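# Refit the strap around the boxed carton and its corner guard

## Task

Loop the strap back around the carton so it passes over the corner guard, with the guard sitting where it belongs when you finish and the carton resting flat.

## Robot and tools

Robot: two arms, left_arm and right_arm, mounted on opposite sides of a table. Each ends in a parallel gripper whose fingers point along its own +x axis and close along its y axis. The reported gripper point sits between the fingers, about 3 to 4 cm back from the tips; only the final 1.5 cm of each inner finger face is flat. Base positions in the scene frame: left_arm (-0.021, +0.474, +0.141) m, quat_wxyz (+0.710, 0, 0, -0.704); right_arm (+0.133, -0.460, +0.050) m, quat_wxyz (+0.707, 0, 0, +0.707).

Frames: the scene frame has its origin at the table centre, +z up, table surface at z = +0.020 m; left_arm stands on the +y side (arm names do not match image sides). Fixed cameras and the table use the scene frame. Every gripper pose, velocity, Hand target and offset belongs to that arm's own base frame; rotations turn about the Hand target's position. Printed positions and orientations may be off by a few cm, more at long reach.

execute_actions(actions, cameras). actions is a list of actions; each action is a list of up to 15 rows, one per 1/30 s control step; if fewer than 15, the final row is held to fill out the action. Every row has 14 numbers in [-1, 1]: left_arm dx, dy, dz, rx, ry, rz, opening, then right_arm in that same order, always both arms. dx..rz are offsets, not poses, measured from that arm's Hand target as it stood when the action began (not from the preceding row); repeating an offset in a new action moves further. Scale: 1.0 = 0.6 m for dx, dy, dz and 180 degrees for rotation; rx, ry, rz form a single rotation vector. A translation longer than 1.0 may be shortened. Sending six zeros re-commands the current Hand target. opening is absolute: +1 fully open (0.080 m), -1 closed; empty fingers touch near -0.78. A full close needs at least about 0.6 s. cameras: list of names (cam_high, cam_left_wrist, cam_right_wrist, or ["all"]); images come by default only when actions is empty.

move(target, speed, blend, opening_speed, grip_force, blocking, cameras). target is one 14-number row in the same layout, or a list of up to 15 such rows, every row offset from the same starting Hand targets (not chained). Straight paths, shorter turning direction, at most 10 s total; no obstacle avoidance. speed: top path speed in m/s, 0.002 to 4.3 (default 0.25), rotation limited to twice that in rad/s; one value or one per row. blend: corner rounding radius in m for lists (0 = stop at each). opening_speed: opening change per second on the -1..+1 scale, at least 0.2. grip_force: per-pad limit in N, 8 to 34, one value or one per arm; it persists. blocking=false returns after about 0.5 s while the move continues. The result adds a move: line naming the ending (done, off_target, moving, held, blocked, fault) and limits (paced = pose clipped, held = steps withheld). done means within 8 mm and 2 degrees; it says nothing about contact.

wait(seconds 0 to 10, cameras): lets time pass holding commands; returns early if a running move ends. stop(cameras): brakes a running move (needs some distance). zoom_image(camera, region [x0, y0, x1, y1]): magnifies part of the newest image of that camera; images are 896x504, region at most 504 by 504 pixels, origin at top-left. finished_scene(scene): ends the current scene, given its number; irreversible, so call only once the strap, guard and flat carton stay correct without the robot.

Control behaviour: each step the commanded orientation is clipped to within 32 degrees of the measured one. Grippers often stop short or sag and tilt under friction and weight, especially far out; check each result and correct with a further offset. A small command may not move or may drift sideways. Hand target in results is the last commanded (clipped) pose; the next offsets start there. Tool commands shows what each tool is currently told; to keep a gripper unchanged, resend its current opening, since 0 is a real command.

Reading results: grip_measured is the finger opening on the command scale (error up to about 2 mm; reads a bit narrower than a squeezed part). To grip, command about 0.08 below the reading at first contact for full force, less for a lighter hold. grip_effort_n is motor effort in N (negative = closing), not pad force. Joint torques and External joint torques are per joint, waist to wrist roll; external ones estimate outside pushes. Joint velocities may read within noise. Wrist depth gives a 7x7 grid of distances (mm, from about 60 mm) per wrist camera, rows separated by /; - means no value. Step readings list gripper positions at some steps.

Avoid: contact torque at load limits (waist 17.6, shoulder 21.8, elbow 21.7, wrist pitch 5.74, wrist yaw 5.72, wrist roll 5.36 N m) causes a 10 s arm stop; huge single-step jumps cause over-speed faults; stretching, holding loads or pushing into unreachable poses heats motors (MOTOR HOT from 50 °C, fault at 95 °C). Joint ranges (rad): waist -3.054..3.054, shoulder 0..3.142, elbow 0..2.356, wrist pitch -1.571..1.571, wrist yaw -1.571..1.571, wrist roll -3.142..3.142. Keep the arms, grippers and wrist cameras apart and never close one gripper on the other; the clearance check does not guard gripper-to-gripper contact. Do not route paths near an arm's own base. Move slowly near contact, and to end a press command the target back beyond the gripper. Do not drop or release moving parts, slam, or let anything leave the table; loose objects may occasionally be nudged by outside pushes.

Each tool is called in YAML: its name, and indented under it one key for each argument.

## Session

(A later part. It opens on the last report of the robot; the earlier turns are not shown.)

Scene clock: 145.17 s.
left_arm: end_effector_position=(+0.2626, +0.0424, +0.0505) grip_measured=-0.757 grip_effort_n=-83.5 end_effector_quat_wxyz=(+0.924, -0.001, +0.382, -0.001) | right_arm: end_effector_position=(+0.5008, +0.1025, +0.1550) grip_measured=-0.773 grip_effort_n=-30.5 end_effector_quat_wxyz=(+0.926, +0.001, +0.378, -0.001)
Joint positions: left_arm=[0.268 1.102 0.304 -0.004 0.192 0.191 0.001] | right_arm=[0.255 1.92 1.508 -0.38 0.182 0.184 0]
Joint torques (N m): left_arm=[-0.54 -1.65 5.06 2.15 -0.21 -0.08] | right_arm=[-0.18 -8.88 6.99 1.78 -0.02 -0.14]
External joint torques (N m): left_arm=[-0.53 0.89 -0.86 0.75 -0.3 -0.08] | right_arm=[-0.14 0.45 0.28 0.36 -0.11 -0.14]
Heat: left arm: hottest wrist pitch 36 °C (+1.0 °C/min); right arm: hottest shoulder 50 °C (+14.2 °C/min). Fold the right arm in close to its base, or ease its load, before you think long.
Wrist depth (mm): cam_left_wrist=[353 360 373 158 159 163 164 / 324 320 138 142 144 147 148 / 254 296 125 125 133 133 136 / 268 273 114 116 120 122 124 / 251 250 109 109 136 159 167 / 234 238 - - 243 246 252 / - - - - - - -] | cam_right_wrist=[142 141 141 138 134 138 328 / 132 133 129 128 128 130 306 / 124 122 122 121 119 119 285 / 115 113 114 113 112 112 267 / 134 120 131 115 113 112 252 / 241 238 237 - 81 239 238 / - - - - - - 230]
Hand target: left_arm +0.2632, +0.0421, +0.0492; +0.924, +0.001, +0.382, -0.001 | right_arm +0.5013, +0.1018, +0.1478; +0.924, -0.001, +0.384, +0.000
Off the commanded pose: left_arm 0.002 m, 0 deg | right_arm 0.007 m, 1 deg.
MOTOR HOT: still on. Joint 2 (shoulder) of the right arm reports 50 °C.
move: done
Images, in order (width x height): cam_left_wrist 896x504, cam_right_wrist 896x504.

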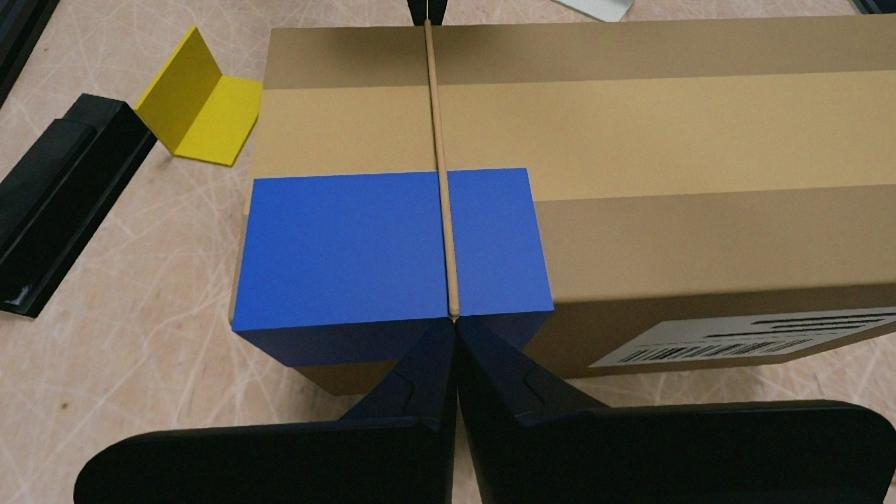

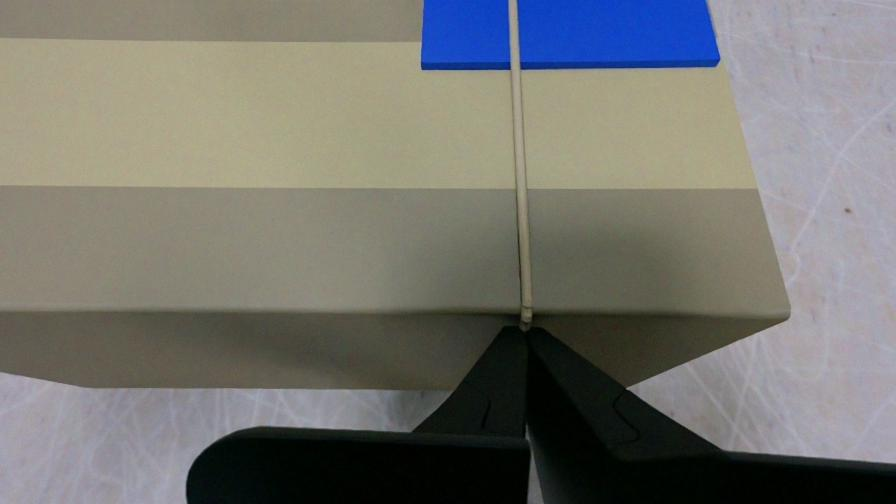

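move:
  target: [0,0,0,0,0,0,-0.4,0,0,0,0,0,0,-0.4]
  opening_speed: 0.4
  cameras: ["cam_left_wrist","cam_right_wrist"]

move:
  target: [-0.12,0,0.12,0,0,0,-0.4,-0.12,0,0.12,0,0,0,-0.4]
  speed: 0.12
  cameras: ["all"]

zoom_image:
  camera: "cam_left_wrist"
  region: [200, 100, 700, 380]

zoom_image:
  camera: "cam_right_wrist"
  region: [250, 50, 750, 330]

Scene clock: 150.60 s.
left_arm: end_effector_position=(+0.2624, +0.0405, +0.0490) grip_measured=-0.405 grip_effort_n=20.7 end_effector_quat_wxyz=(+0.923, +0.000, +0.384, -0.005) | right_arm: end_effector_position=(+0.5013, +0.1026, +0.1554) grip_measured=-0.403 grip_effort_n=11.9 end_effector_quat_wxyz=(+0.926, +0.002, +0.377, -0.001)
Joint positions: left_arm=[0.262 1.107 0.302 -0.003 0.192 0.191 0.017] | right_arm=[0.255 1.92 1.508 -0.377 0.182 0.184 0.017]
Joint torques (N m): left_arm=[0.32 -2.24 5.4 2.08 -0.17 -0.05] | right_arm=[-0.2 -8.91 7 1.58 -0.01 -0.14]
External joint torques (N m): left_arm=[0.32 0.36 -0.58 0.67 -0.26 -0.05] | right_arm=[-0.21 0.43 0.29 0.17 -0.09 -0.14]
Heat: left arm: hottest wrist pitch 36 °C (+1.0 °C/min); right arm: hottest shoulder 49 °C (+13.1 °C/min). Fold the right arm in close to its base, or ease its load, before you think long.
Wrist depth (mm): cam_left_wrist=[347 358 153 154 156 158 161 / 319 271 136 139 140 146 145 / 288 288 121 122 129 130 134 / 264 268 111 113 118 122 122 / 248 247 106 108 135 152 173 / 231 236 - 231 - 248 251 / - - - 220 - - -] | cam_right_wrist=[144 144 143 140 137 140 333 / 134 135 131 130 129 131 308 / 125 124 123 122 122 121 287 / 116 115 115 114 113 113 269 / 131 130 128 110 110 109 253 / 242 241 200 100 87 240 239 / - - - 229 - - 232]
Hand target: left_arm +0.2632, +0.0421, +0.0492; +0.924, +0.001, +0.382, +0.000 | right_arm +0.5013, +0.1018, +0.1478; +0.924, -0.001, +0.384, +0.000
Off the commanded pose: left_arm 0.002 m, 1 deg | right_arm 0.008 m, 1 deg.
MOTOR HOT: still on. Joint 2 (shoulder) of the right arm reports 49 °C.
move: done
Images, in order (width x height): cam_left_wrist 896x504, cam_right_wrist 896x504.

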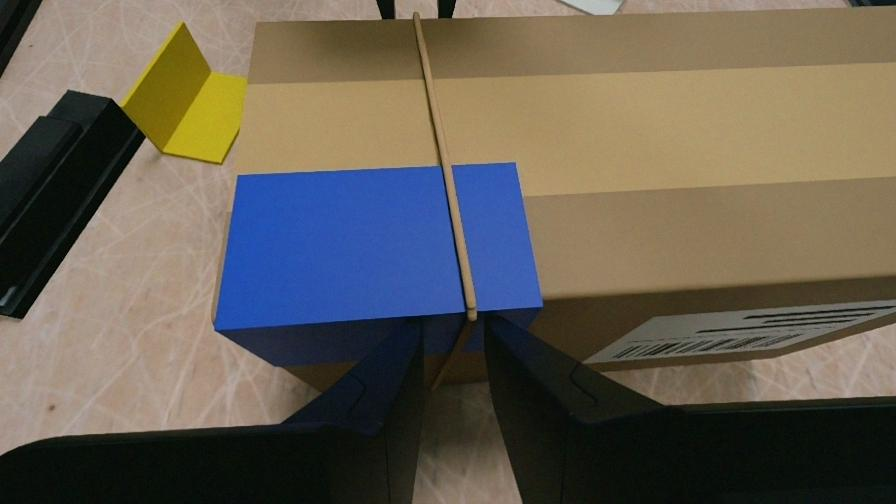

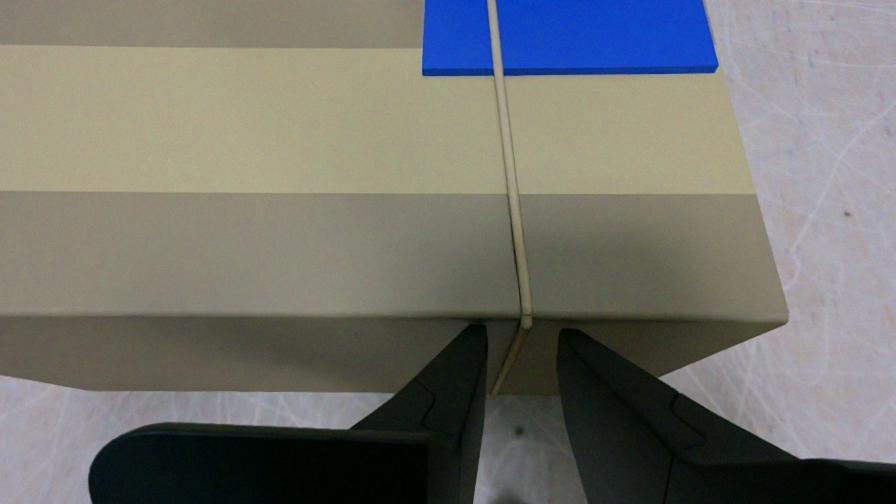

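Scene clock: 152.03 s.
left_arm: end_effector_position=(+0.1899, +0.0417, +0.1154) grip_measured=-0.404 grip_effort_n=18.8 end_effector_quat_wxyz=(+0.921, -0.002, +0.389, +0.000) | right_arm: end_effector_position=(+0.4323, +0.1019, +0.2182) grip_measured=-0.402 grip_effort_n=12.3 end_effector_quat_wxyz=(+0.923, -0.002, +0.385, +0.000)
Joint positions: left_arm=[0.458 0.582 0.444 -0.717 0.315 0.336 0.017] | right_arm=[0.303 1.66 1.451 -0.606 0.212 0.214 0.017]
Joint torques (N m): left_arm=[0.43 -0.93 7.39 1.31 0.39 0.12] | right_arm=[0.25 -9.76 6.68 1.38 0.2 0.19]
External joint torques (N m): left_arm=[0.44 -0.62 0.8 -0.02 0.23 0.12] | right_arm=[0.17 -2.31 -0.1 -0.01 0.11 0.19]
Heat: left arm: hottest wrist pitch 36 °C (+0.0 °C/min); right arm: hottest shoulder 49 °C (+12.2 °C/min). Fold the right arm in close to its base, or ease its load, before you think long.
Wrist depth (mm): cam_left_wrist=[- 442 453 459 460 258 1468 / 390 402 229 228 230 232 424 / 362 364 369 204 211 216 220 / 337 341 335 253 262 279 360 / 315 318 320 323 329 331 336 / 293 300 - - - 314 316 / - - - 279 - - -] | cam_right_wrist=[421 231 230 225 224 419 415 / 400 214 214 212 211 391 387 / 203 203 202 201 200 365 363 / 323 257 254 248 263 343 347 / 328 327 326 324 322 323 327 / 311 310 312 100 87 308 302 / - - - 287 - - -]
Hand target: left_arm +0.1912, +0.0421, +0.1211; +0.924, +0.001, +0.382, -0.001 | right_arm +0.4292, +0.1017, +0.2199; +0.924, -0.001, +0.384, -0.001
Off the commanded pose: left_arm 0.006 m, 1 deg | right_arm 0.003 m, 0 deg.
MOTOR HOT: still on. Joint 2 (shoulder) of the right arm reports 49 °C.
move: done

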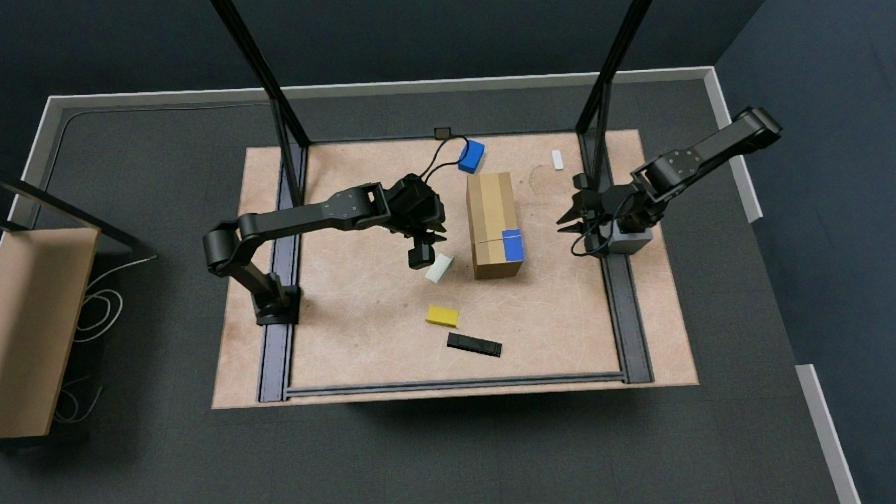

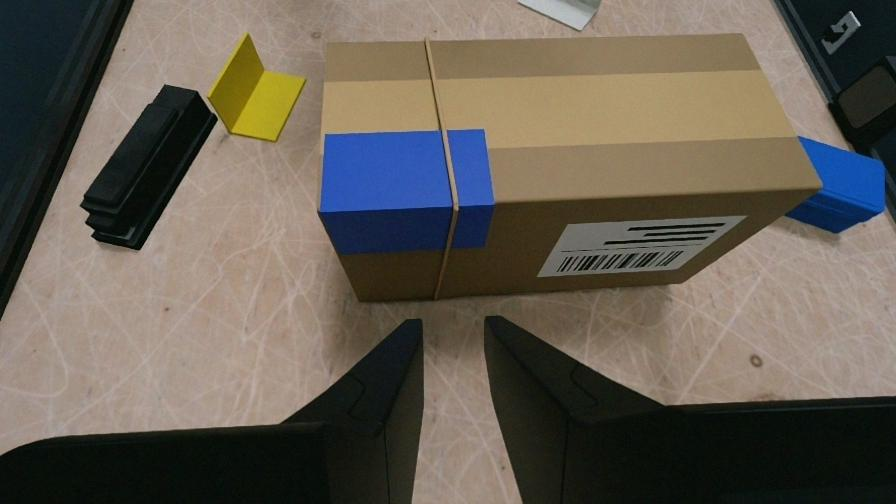

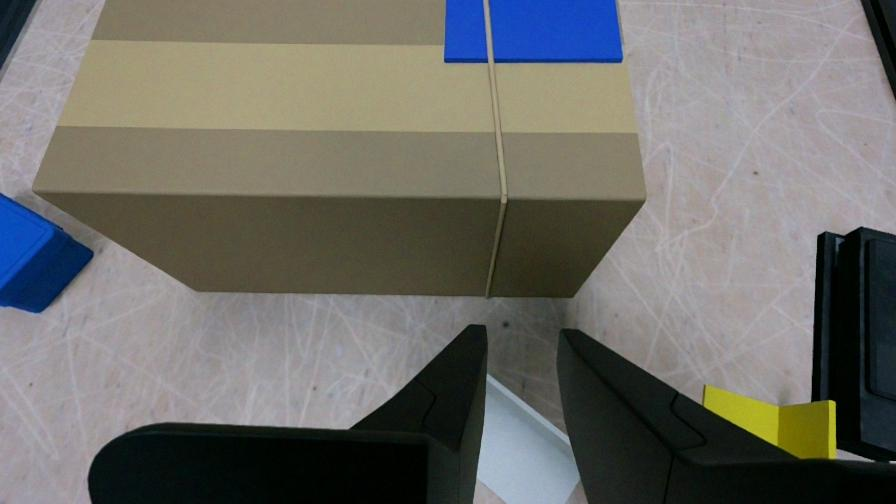

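Scaled by 1.008 from the camera's 896x504 image, which has a finer 1280x720 frame.

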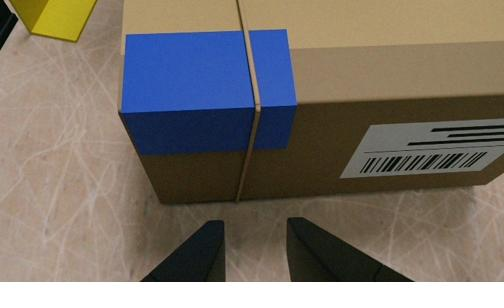

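Scaled by 1.008 from the camera's 896x504 image, which has a finer 1280x720 frame.

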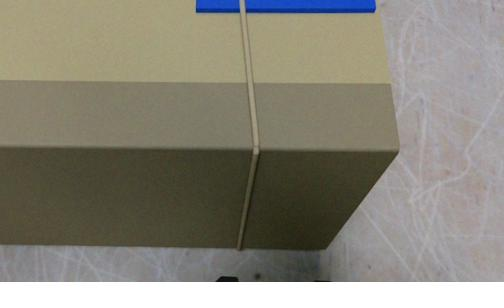

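move:
  target:
    - [0.105,-0.0085,-0.104,0,0,0,-0.11,-0.38,0,-0.08,0,0,0,-0.4]
    - [0.125,-0.0085,-0.126,0,0,0,-0.11,-0.38,0,-0.08,0,0,0,-0.4]
  speed: [0.2,0.05]
  cameras: ["all"]

zoom_image:
  camera: "cam_left_wrist"
  region: [330, 200, 580, 380]

Scene clock: 163.67 s.
left_arm: end_effector_position=(+0.2649, +0.0377, +0.0515) grip_measured=-0.114 grip_effort_n=18.8 end_effector_quat_wxyz=(+0.927, -0.001, +0.376, +0.000) | right_arm: end_effector_position=(+0.2028, +0.1031, +0.1736) grip_measured=-0.402 grip_effort_n=11.9 end_effector_quat_wxyz=(+0.923, -0.001, +0.384, +0.001)
Joint positions: left_arm=[0.237 1.1 0.297 0.018 0.17 0.166 0.03] | right_arm=[0.817 0.884 0.758 -0.847 0.539 0.644 0.017]
Joint torques (N m): left_arm=[-0.65 1.11 5.41 2.92 -0.25 -0.05] | right_arm=[0.26 -3 6.35 1.17 0.39 0.2]
External joint torques (N m): left_arm=[-0.66 3.66 -0.55 1.49 -0.33 -0.05] | right_arm=[0.24 -1.37 -0.14 0.01 0.11 0.19]
Heat: left arm: hottest wrist pitch 36 °C (+1.0 °C/min); right arm: hottest shoulder 47 °C (+7.0 °C/min).
Wrist depth (mm): cam_left_wrist=[363 376 381 388 165 398 172 / 336 314 147 149 151 152 154 / - 297 136 134 138 140 139 / 273 279 120 120 123 125 127 / 254 258 109 114 118 130 148 / 238 243 - 209 - 210 255 / - - - 227 - - -] | cam_right_wrist=[382 382 384 384 383 383 387 / 353 354 355 355 346 346 348 / 329 330 329 330 330 330 329 / 308 315 308 308 308 308 309 / 290 285 289 293 289 288 289 / 272 273 275 266 87 272 272 / - - - 257 - - 264]
Hand target: left_arm +0.2662, +0.0370, +0.0455; +0.924, +0.000, +0.382, +0.000 | right_arm +0.2013, +0.1017, +0.1719; +0.924, -0.001, +0.383, -0.001
Off the commanded pose: left_arm 0.006 m, 1 deg | right_arm 0.003 m, 0 deg.
MOTOR HOT: cleared for the motors of the right arm.
move: done

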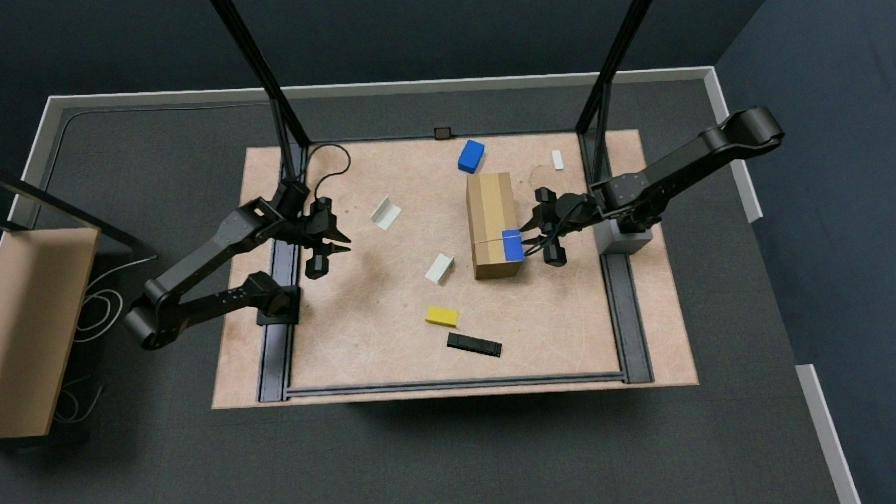

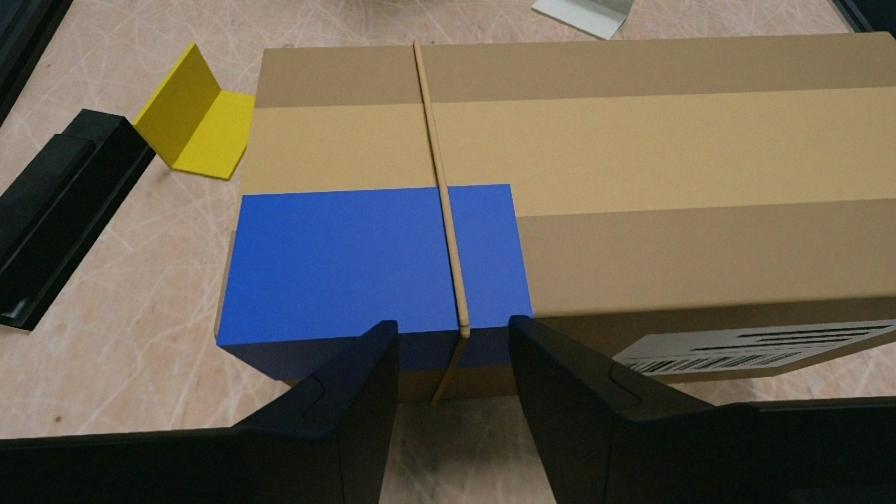

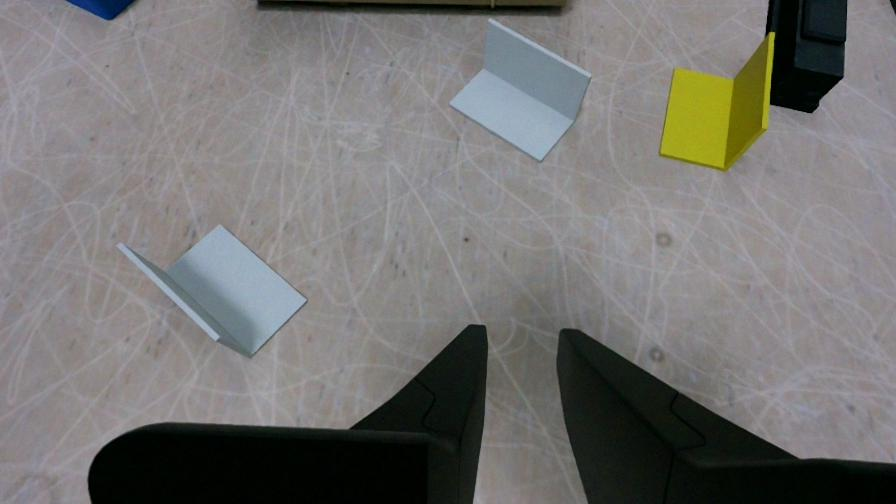

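Scaled by 2.016 from the camera's 896x504 image, which has a finer 1280x720 frame.

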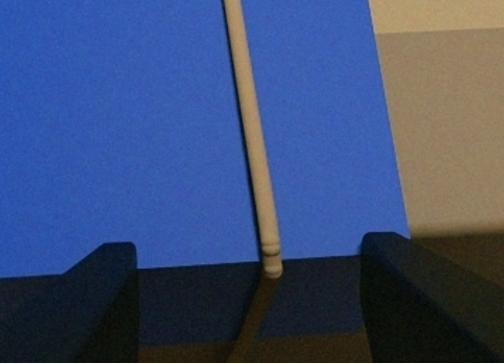

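move:
  target: [-0.009,0,-0.001,0,0,0,-0.11,0,0,0,0,0,0,-0.4]
  speed: 0.05
  cameras: ["cam_left_wrist"]

Scene clock: 167.83 s.
left_arm: end_effector_position=(+0.2637, +0.0374, +0.0521) grip_measured=-0.114 grip_effort_n=18.8 end_effector_quat_wxyz=(+0.928, +0.000, +0.373, +0.000) | right_arm: end_effector_position=(+0.2028, +0.1031, +0.1736) grip_measured=-0.402 grip_effort_n=12.3 end_effector_quat_wxyz=(+0.923, -0.001, +0.384, +0.001)
Joint positions: left_arm=[0.237 1.087 0.289 0.02 0.17 0.166 0.03] | right_arm=[0.817 0.884 0.758 -0.847 0.539 0.644 0.017]
Joint torques (N m): left_arm=[-0.08 -0.63 4.38 1.89 -0.03 0.09] | right_arm=[0.25 -3.01 6.35 1.16 0.39 0.2]
External joint torques (N m): left_arm=[-0.08 1.85 -1.61 0.46 -0.11 0.09] | right_arm=[0.23 -1.36 -0.2 -0.02 0.1 0.2]
Heat: left arm: hottest wrist pitch 37 °C (+2.0 °C/min); right arm: hottest shoulder 46 °C (+3.0 °C/min).
Wrist depth (mm): cam_left_wrist=[366 376 383 388 395 397 173 / 337 330 148 150 151 153 154 / 264 305 136 135 137 140 139 / 270 283 121 120 125 125 127 / 257 258 111 114 119 131 149 / 238 243 - 216 - 211 254 / - - - 227 - - -] | cam_right_wrist=[381 382 384 383 384 383 375 / 354 355 355 350 349 348 348 / 329 328 329 330 330 325 330 / 307 305 308 308 309 308 308 / 288 284 289 293 289 289 289 / 272 272 275 266 87 272 273 / - - - 257 - - 264]
Hand target: left_arm +0.2608, +0.0370, +0.0449; +0.924, +0.001, +0.382, -0.001 | right_arm +0.2013, +0.1017, +0.1719; +0.924, -0.001, +0.383, -0.001
Off the commanded pose: left_arm 0.008 m, 1 deg | right_arm 0.003 m, 0 deg.
move: done
Images, in order (width x height): cam_left_wrist 896x504.

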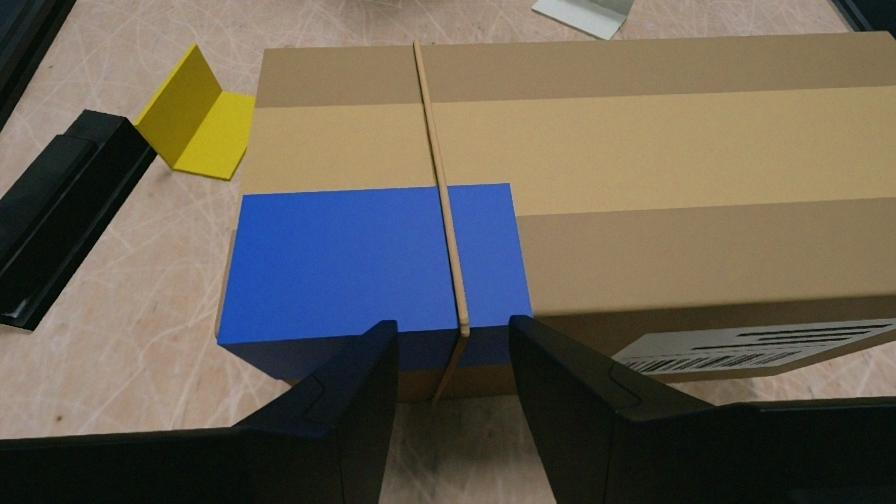

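move:
  target:
    - [-0.012,0,0.0,0,0,0,-0.11,0,0,0,0,0,0,-0.4]
    - [-0.005,0,0.003,0,0,0,-0.11,0,0,0,0,0,0,-0.4]
  speed: 0.05
  cameras: ["cam_left_wrist"]

zoom_image:
  camera: "cam_left_wrist"
  region: [330, 200, 580, 380]

Scene clock: 173.03 s.
left_arm: end_effector_position=(+0.2553, +0.0371, +0.0445) grip_measured=-0.114 grip_effort_n=18.4 end_effector_quat_wxyz=(+0.923, +0.000, +0.385, +0.000) | right_arm: end_effector_position=(+0.2028, +0.1031, +0.1736) grip_measured=-0.402 grip_effort_n=12.3 end_effector_quat_wxyz=(+0.923, -0.001, +0.384, +0.001)
Joint positions: left_arm=[0.243 1.074 0.267 0.003 0.17 0.174 0.03] | right_arm=[0.817 0.884 0.758 -0.847 0.539 0.644 0.017]
Joint torques (N m): left_arm=[-0.13 -1.98 6.2 1.47 0.04 -0.04] | right_arm=[0.25 -3.01 6.35 1.17 0.39 0.2]
External joint torques (N m): left_arm=[-0.12 0.37 0.26 0.07 -0.05 -0.04] | right_arm=[0.25 -1.34 -0.19 -0.01 0.09 0.19]
Heat: left arm: hottest wrist pitch 37 °C (+3.0 °C/min); right arm: hottest shoulder 44 °C (-2.0 °C/min).
Wrist depth (mm): cam_left_wrist=[345 344 148 149 151 152 153 / 326 284 132 134 138 137 138 / 279 284 120 119 122 125 126 / 261 266 108 109 115 118 120 / 246 244 120 136 159 183 250 / 229 234 - 232 - 244 248 / - - - 219 - - -] | cam_right_wrist=[381 383 383 384 384 384 379 / 354 355 355 355 350 348 350 / 328 329 330 330 330 325 329 / 308 312 307 308 308 308 309 / 290 285 289 292 288 289 290 / 272 272 276 266 87 273 273 / - - - 258 - - 263]
Hand target: left_arm +0.2578, +0.0370, +0.0467; +0.924, +0.001, +0.382, +0.000 | right_arm +0.2013, +0.1017, +0.1719; +0.924, -0.001, +0.383, -0.001
Off the commanded pose: left_arm 0.003 m, 0 deg | right_arm 0.003 m, 0 deg.
move: done
Images, in order (width x height): cam_left_wrist 896x504.

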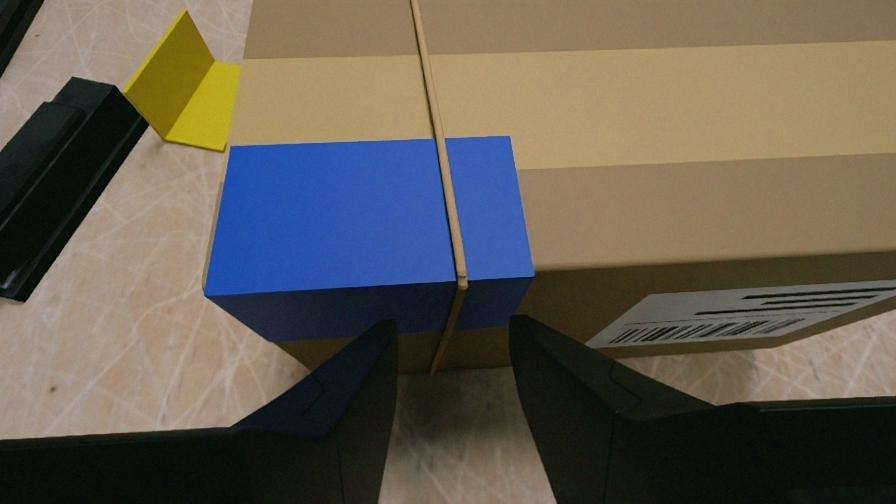

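Scaled by 2.016 from the camera's 896x504 image, which has a finer 1280x720 frame.

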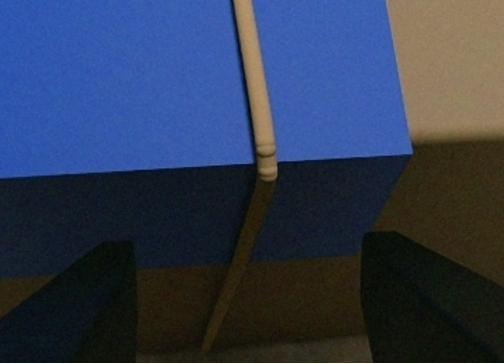

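move:
  target: [0.011,-0.003,0.006,0,0,0,-0.11,0,0,0,0,0,0,-0.4]
  speed: 0.05
  cameras: ["cam_left_wrist"]

zoom_image:
  camera: "cam_left_wrist"
  region: [330, 200, 580, 380]

Scene clock: 177.07 s.
left_arm: end_effector_position=(+0.2610, +0.0344, +0.0470) grip_measured=-0.114 grip_effort_n=18.4 end_effector_quat_wxyz=(+0.923, -0.001, +0.385, -0.003) | right_arm: end_effector_position=(+0.2028, +0.1031, +0.1736) grip_measured=-0.402 grip_effort_n=11.9 end_effector_quat_wxyz=(+0.923, -0.001, +0.384, +0.001)
Joint positions: left_arm=[0.223 1.097 0.289 0.003 0.162 0.16 0.03] | right_arm=[0.817 0.884 0.758 -0.847 0.539 0.644 0.017]
Joint torques (N m): left_arm=[-0.38 -2.2 6.66 1.47 -0.14 -0.07] | right_arm=[0.27 -3.02 6.35 1.17 0.39 0.2]
External joint torques (N m): left_arm=[-0.4 0.31 0.71 0.06 -0.21 -0.07] | right_arm=[0.3 -1.37 -0.12 0.01 0.1 0.2]
Heat: left arm: hottest wrist pitch 37 °C (+3.0 °C/min); right arm: hottest shoulder 43 °C (-5.1 °C/min).
Wrist depth (mm): cam_left_wrist=[345 358 151 151 153 156 158 / 318 139 134 137 139 141 142 / 276 281 120 121 127 128 130 / 263 268 110 111 117 119 120 / 247 245 106 107 131 155 174 / 231 236 - 231 - 248 251 / - - - 221 - - -] | cam_right_wrist=[383 383 385 384 384 383 381 / 353 354 355 354 349 351 350 / 329 330 330 330 329 329 330 / 308 315 308 308 308 308 308 / 288 284 289 292 288 289 290 / 273 273 276 265 87 273 272 / - - - 257 - - 263]
Hand target: left_arm +0.2644, +0.0351, +0.0503; +0.924, +0.001, +0.382, -0.001 | right_arm +0.2013, +0.1017, +0.1719; +0.924, -0.001, +0.383, -0.001
Off the commanded pose: left_arm 0.005 m, 1 deg | right_arm 0.003 m, 0 deg.
move: done
Images, in order (width x height): cam_left_wrist 896x504.

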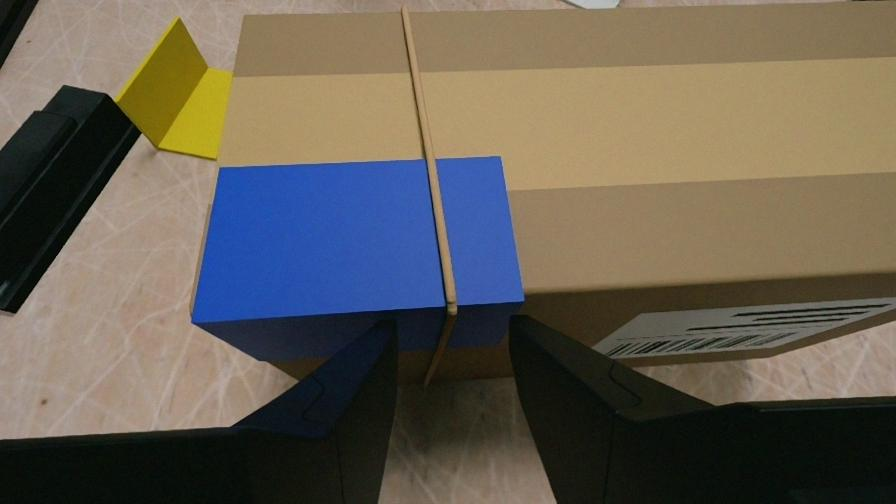

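Scaled by 2.016 from the camera's 896x504 image, which has a finer 1280x720 frame.

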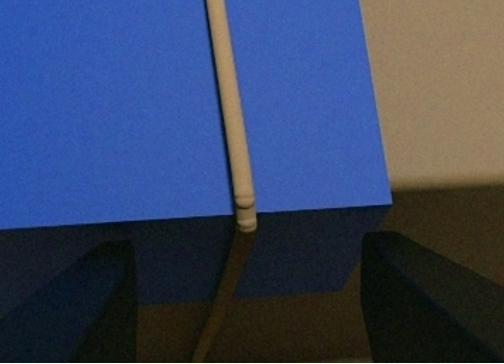

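move:
  target:
    - [0.006,0,-0.003,0,0,0,-0.11,0,0,0,0,0,0,-0.4]
    - [0.006,0,-0.003,0,0,0,-1,0,0,0,0,0,0,-0.4]
  speed: 0.05
  cameras: ["cam_left_wrist"]

zoom_image:
  camera: "cam_left_wrist"
  region: [330, 200, 580, 380]

Scene clock: 181.33 s.
left_arm: end_effector_position=(+0.2629, +0.0357, +0.0435) grip_measured=-0.757 grip_effort_n=-83.5 end_effector_quat_wxyz=(+0.921, -0.001, +0.389, +0.002) | right_arm: end_effector_position=(+0.2028, +0.1031, +0.1736) grip_measured=-0.402 grip_effort_n=11.9 end_effector_quat_wxyz=(+0.923, -0.001, +0.384, +0.001)
Joint positions: left_arm=[0.22 1.126 0.291 0.023 0.15 0.156 0.001] | right_arm=[0.817 0.884 0.758 -0.847 0.539 0.644 0.017]
Joint torques (N m): left_arm=[-0.46 -2.45 6.99 1.82 0.13 0.01] | right_arm=[0.25 -3.01 6.35 1.17 0.39 0.2]
External joint torques (N m): left_arm=[-0.48 0.14 1.15 0.43 0.06 0] | right_arm=[0.24 -1.34 -0.16 0.01 0.1 0.2]
Motor temperatures (°C): left_arm=[24 25 34 36 28 27] | right_arm=[29 42 38 35 31 26]
Heat: left arm: hottest wrist pitch 36 °C (+2.0 °C/min); right arm: hottest shoulder 42 °C (-8.1 °C/min).
Wrist depth (mm): cam_left_wrist=[337 309 144 144 148 148 150 / 277 273 129 131 135 134 135 / 278 280 113 116 121 122 124 / 261 - 108 107 111 111 114 / 243 237 105 102 136 149 168 / 227 230 - - 236 239 244 / - - - - - - -] | cam_right_wrist=[382 381 383 384 383 383 370 / 354 354 354 356 347 350 349 / 329 329 329 330 330 324 328 / 307 311 308 309 309 308 308 / 289 285 289 292 289 289 290 / 272 273 275 266 87 273 273 / - - - 258 - - 264]
Hand target: left_arm +0.2680, +0.0352, +0.0485; +0.924, +0.001, +0.382, +0.000 | right_arm +0.2013, +0.1017, +0.1719; +0.924, -0.001, +0.383, -0.001
Off the commanded pose: left_arm 0.007 m, 1 deg | right_arm 0.003 m, 0 deg.
move: done
Images, in order (width x height): cam_left_wrist 896x504.

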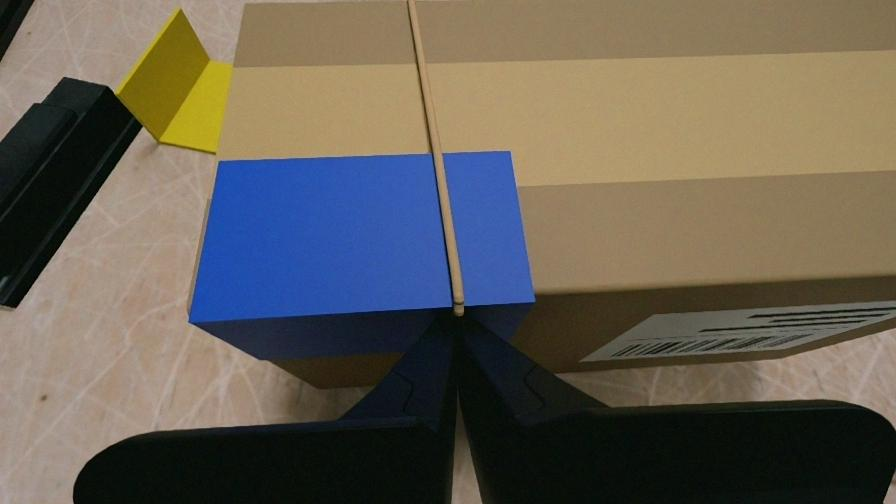

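Scaled by 2.016 from the camera's 896x504 image, which has a finer 1280x720 frame.

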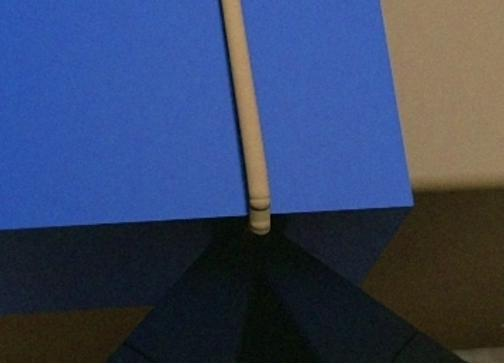

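move:
  target:
    - [-0.025,0,0.024,0,0,0,-1,0,0,0,0,0,0,-0.4]
    - [-0.025,0.021,0.024,0,0,0,-1,0,0,0,0,0,0,-0.4]
    - [-0.008,0.021,0.001,0,0,0,-1,0,0,0,0,0,0,-0.4]
  speed: 0.06
  cameras: ["cam_left_wrist"]

zoom_image:
  camera: "cam_left_wrist"
  region: [330, 200, 580, 380]

Scene clock: 187.63 s.
left_arm: end_effector_position=(+0.2622, +0.0476, +0.0489) grip_measured=-0.757 grip_effort_n=-83.5 end_effector_quat_wxyz=(+0.923, -0.001, +0.384, -0.002) | right_arm: end_effector_position=(+0.2028, +0.1031, +0.1736) grip_measured=-0.402 grip_effort_n=11.9 end_effector_quat_wxyz=(+0.923, -0.001, +0.384, +0.001)
Joint positions: left_arm=[0.3 1.118 0.307 -0.001 0.215 0.216 0.001] | right_arm=[0.817 0.884 0.758 -0.847 0.539 0.644 0.017]
Joint torques (N m): left_arm=[-0.22 -2.54 5.19 1.91 -0.1 -0.04] | right_arm=[0.26 -3.01 6.34 1.17 0.39 0.2]
External joint torques (N m): left_arm=[-0.23 0.07 -0.75 0.51 -0.2 -0.04] | right_arm=[0.29 -1.35 -0.14 0.01 0.1 0.19]
Heat: left arm: hottest wrist pitch 36 °C (+2.0 °C/min); right arm: hottest shoulder 40 °C (-11.1 °C/min).
Wrist depth (mm): cam_left_wrist=[347 354 154 154 155 158 161 / 321 305 136 139 141 143 144 / - 293 121 121 126 130 134 / 264 272 112 113 118 121 122 / 248 249 106 107 135 148 164 / 233 236 - - 241 246 249 / - - - - - - -] | cam_right_wrist=[381 382 384 384 383 383 391 / 354 355 356 352 354 343 349 / 330 330 329 330 329 330 330 / 307 312 308 308 308 307 308 / 290 287 289 293 289 289 290 / 273 272 275 266 87 271 273 / - - - 257 - - 264]
Hand target: left_arm +0.2632, +0.0478, +0.0492; +0.924, +0.001, +0.382, +0.000 | right_arm +0.2013, +0.1017, +0.1719; +0.924, -0.001, +0.383, -0.001
Off the commanded pose: left_arm 0.001 m, 0 deg | right_arm 0.003 m, 0 deg.
move: done
Images, in order (width x height): cam_left_wrist 896x504.

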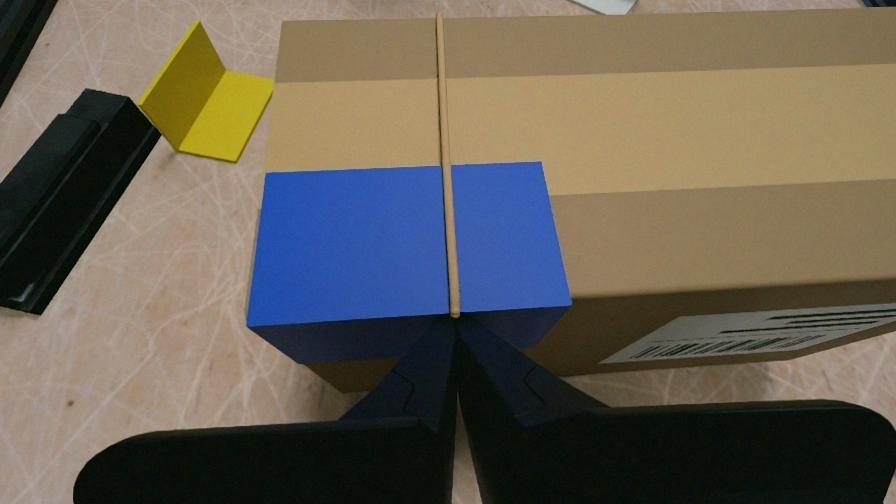

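Scaled by 2.016 from the camera's 896x504 image, which has a finer 1280x720 frame.

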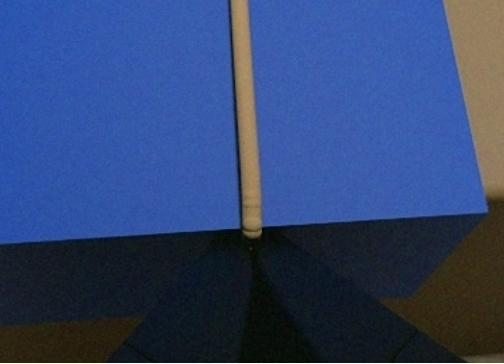

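move:
  target:
    - [0,0,0,0,0,0,-0.66,0,0,0,0,0,0,-0.4]
    - [-0.02,0,0.018,0,0,0,-0.66,0,0,0,0,0,0,-0.4]
    - [-0.1,0,0.1,0,0,0,-0.66,0,0,0,0,0,0,-0.4]
  speed: [0.05,0.04,0.15]
  cameras: ["all"]

zoom_image:
  camera: "cam_left_wrist"
  region: [230, 20, 580, 340]

Scene clock: 194.77 s.
left_arm: end_effector_position=(+0.2015, +0.0472, +0.1032) grip_measured=-0.664 grip_effort_n=18.8 end_effector_quat_wxyz=(+0.921, -0.002, +0.389, +0.000) | right_arm: end_effector_position=(+0.2028, +0.1031, +0.1736) grip_measured=-0.402 grip_effort_n=11.9 end_effector_quat_wxyz=(+0.923, -0.001, +0.384, +0.001)
Joint positions: left_arm=[0.456 0.657 0.407 -0.604 0.313 0.335 0.005] | right_arm=[0.817 0.884 0.758 -0.847 0.539 0.644 0.017]
Joint torques (N m): left_arm=[0.43 -1.58 7.46 1.26 0.39 0.1] | right_arm=[0.25 -3.01 6.35 1.17 0.39 0.2]
External joint torques (N m): left_arm=[0.44 -0.9 0.86 -0.05 0.23 0.09] | right_arm=[0.24 -1.35 -0.18 -0.01 0.1 0.2]
Heat: left arm: hottest wrist pitch 36 °C (+1.0 °C/min); right arm: hottest shoulder 39 °C (-10.0 °C/min).
Wrist depth (mm): cam_left_wrist=[405 429 436 233 233 240 452 / 386 405 211 210 214 215 385 / 344 360 349 191 194 198 205 / 320 329 324 217 234 246 344 / 302 305 307 289 310 318 322 / 283 289 - - 302 301 303 / - - - - - - -] | cam_right_wrist=[384 383 383 386 385 383 385 / 354 354 354 354 349 350 349 / 328 329 330 330 330 330 330 / 308 313 307 308 308 308 307 / 290 286 290 292 288 289 289 / 272 272 276 266 87 272 272 / - - - 258 - - 264]
Hand target: left_arm +0.2032, +0.0478, +0.1091; +0.924, +0.001, +0.382, +0.000 | right_arm +0.2013, +0.1017, +0.1719; +0.924, -0.001, +0.383, -0.001
Off the commanded pose: left_arm 0.006 m, 1 deg | right_arm 0.003 m, 0 deg.
move: done

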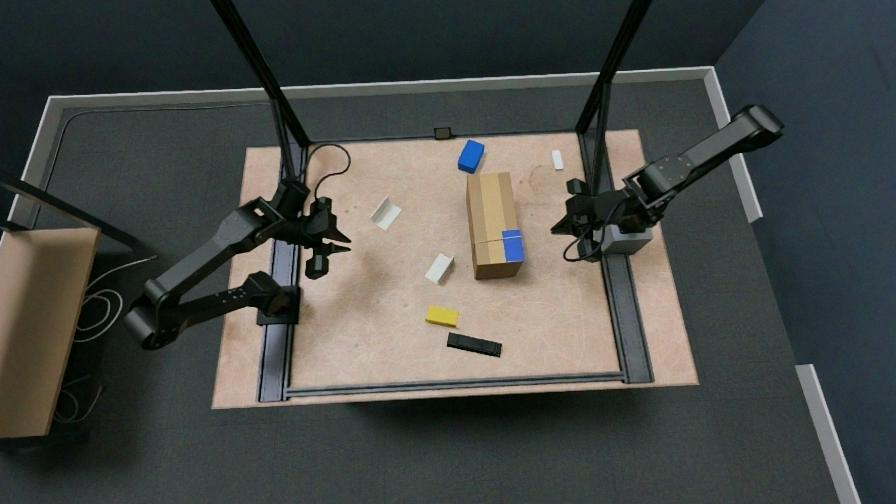

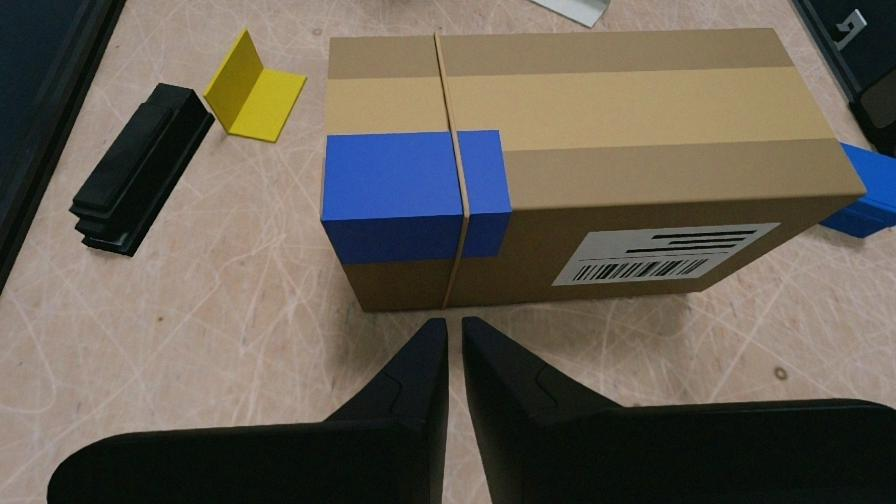

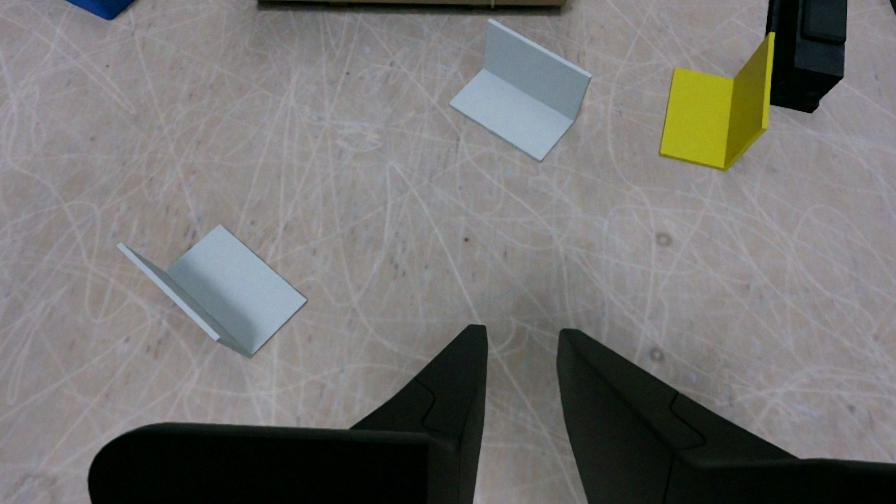

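Scaled by 1.440 from the camera's 896x504 image, which has a finer 1280x720 frame.

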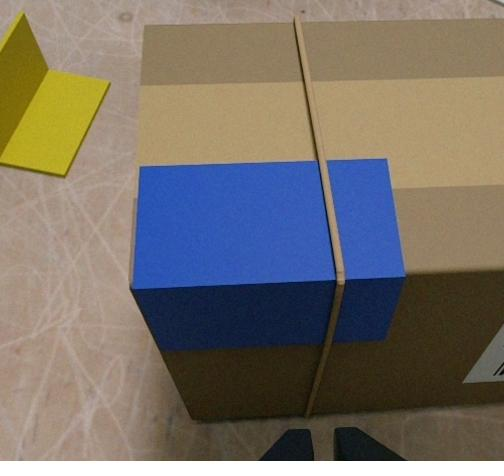

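move:
  target:
    - [0.078,-0.018,-0.0885,0,0,0,-0.11,0,0,0,0,0,0,-0.4]
    - [0.091,-0.018,-0.104,0,0,0,-0.11,0,0,0,0,0,0,-0.4]
    - [0.102,-0.018,-0.098,0,0,0,-0.11,0,0,0,0,0,0,-0.4]
    - [0.108,-0.018,-0.101,0,0,0,-0.11,0,0,0,0,0,0,-0.4]
  speed: [0.15,0.06,0.05,0.05]
  cameras: ["cam_left_wrist"]

zoom_image:
  camera: "cam_left_wrist"
  region: [330, 200, 580, 380]

Scene clock: 213.03 s.
left_arm: end_effector_position=(+0.2627, +0.0364, +0.0439) grip_measured=-0.114 grip_effort_n=18.8 end_effector_quat_wxyz=(+0.921, -0.003, +0.389, -0.001) | right_arm: end_effector_position=(+0.2028, +0.1031, +0.1736) grip_measured=-0.402 grip_effort_n=11.9 end_effector_quat_wxyz=(+0.923, -0.001, +0.384, +0.001)
Joint positions: left_arm=[0.231 1.125 0.293 0.019 0.165 0.163 0.03] | right_arm=[0.817 0.884 0.758 -0.847 0.539 0.644 0.017]
Joint torques (N m): left_arm=[-0.14 -2.03 6.91 1.98 -0.09 -0.06] | right_arm=[0.26 -3 6.36 1.17 0.39 0.2]
External joint torques (N m): left_arm=[-0.14 0.59 1.02 0.57 -0.17 -0.07] | right_arm=[0.25 -1.37 -0.11 0.02 0.1 0.2]
Motor temperatures (°C): left_arm=[24 25 35 35 28 27] | right_arm=[29 37 38 34 31 26]
Heat: left arm: hottest elbow 35 °C (+2.0 °C/min); right arm: hottest elbow 38 °C (+0.0 °C/min).
Wrist depth (mm): cam_left_wrist=[337 333 144 144 149 149 152 / - 272 130 132 136 135 138 / 268 280 - 117 120 123 126 / 258 - 105 106 112 114 115 / 242 237 101 103 125 136 166 / 227 232 - 231 - 244 247 / - - - 219 - - -] | cam_right_wrist=[382 382 384 383 384 383 375 / 354 354 354 352 347 336 348 / 329 329 329 329 329 330 330 / 307 310 308 308 307 308 308 / 289 285 289 292 289 289 289 / 272 272 276 266 87 273 273 / - - - 258 - - 264]
Hand target: left_arm +0.2680, +0.0370, +0.0486; +0.924, +0.001, +0.382, +0.000 | right_arm +0.2013, +0.1017, +0.1719; +0.924, -0.001, +0.383, -0.001
Off the commanded pose: left_arm 0.007 m, 1 deg | right_arm 0.003 m, 0 deg.
move: done
Images, in order (width x height): cam_left_wrist 896x504.

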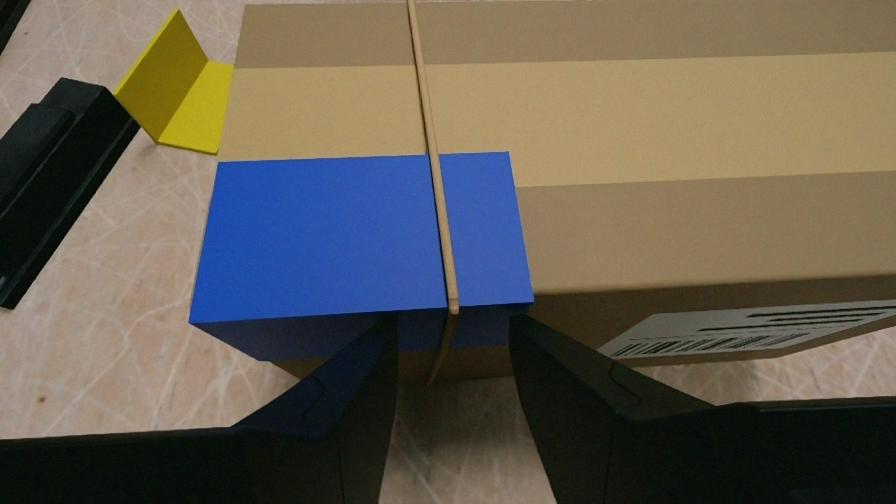

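Scaled by 2.016 from the camera's 896x504 image, which has a finer 1280x720 frame.

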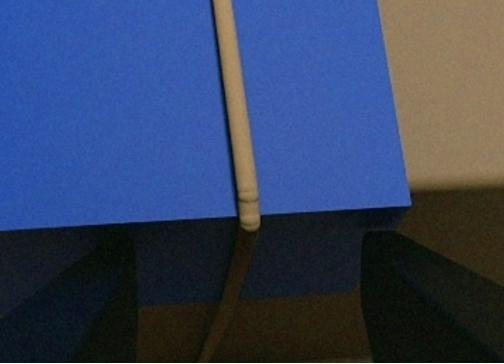

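move:
  target:
    - [-0.004,0,0.003,0,0,0,-0.11,0,0,0,0,0,0,-0.4]
    - [-0.004,0.043,0.003,0,0,0,-0.11,0,0,0,0,0,0,-0.4]
  speed: 0.05
  cameras: ["cam_left_wrist"]

zoom_image:
  camera: "cam_left_wrist"
  region: [330, 200, 580, 380]

Scene clock: 219.07 s.
left_arm: end_effector_position=(+0.2611, +0.0598, +0.0459) grip_measured=-0.113 grip_effort_n=17.9 end_effector_quat_wxyz=(+0.922, -0.002, +0.388, -0.003) | right_arm: end_effector_position=(+0.2028, +0.1031, +0.1736) grip_measured=-0.402 grip_effort_n=11.9 end_effector_quat_wxyz=(+0.923, -0.001, +0.384, +0.001)
Joint positions: left_arm=[0.372 1.152 0.318 0.001 0.263 0.271 0.03] | right_arm=[0.817 0.884 0.758 -0.847 0.539 0.644 0.017]
Joint torques (N m): left_arm=[0.65 -1.85 7.22 1.65 0.15 0.09] | right_arm=[0.26 -3 6.35 1.16 0.4 0.2]
External joint torques (N m): left_arm=[0.65 0.95 1.3 0.25 0.01 0.09] | right_arm=[0.26 -1.35 -0.15 0 0.1 0.2]
Heat: left arm: hottest elbow 35 °C (+1.0 °C/min); right arm: hottest elbow 38 °C (+1.0 °C/min).
Wrist depth (mm): cam_left_wrist=[341 349 336 150 152 154 156 / 312 298 132 135 137 140 141 / 247 288 - 120 123 126 129 / 258 266 107 109 113 118 119 / 244 247 103 106 115 153 172 / 228 233 - 229 - 247 251 / - - - 221 - - -] | cam_right_wrist=[381 383 383 384 383 382 375 / 353 354 354 350 349 346 349 / 329 329 329 330 330 329 329 / 308 312 308 308 309 307 307 / 289 287 288 293 288 289 289 / 273 272 275 266 87 273 272 / - - - 257 - - 263]
Hand target: left_arm +0.2656, +0.0628, +0.0504; +0.924, +0.001, +0.382, +0.000 | right_arm +0.2013, +0.1017, +0.1719; +0.924, -0.001, +0.383, -0.001
Off the commanded pose: left_arm 0.007 m, 1 deg | right_arm 0.003 m, 0 deg.
move: done
Images, in order (width x height): cam_left_wrist 896x504.

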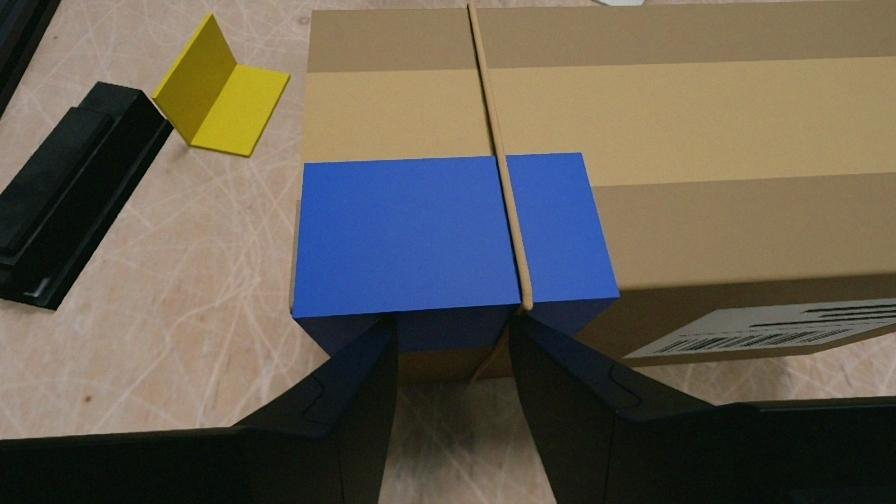

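Scaled by 2.016 from the camera's 896x504 image, which has a finer 1280x720 frame.

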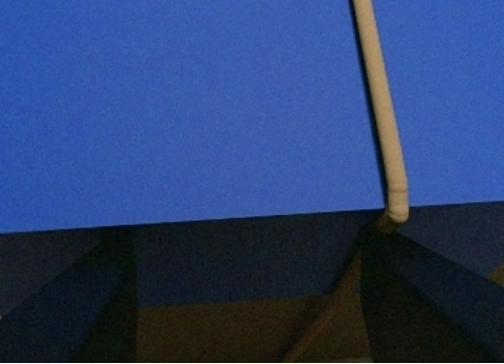

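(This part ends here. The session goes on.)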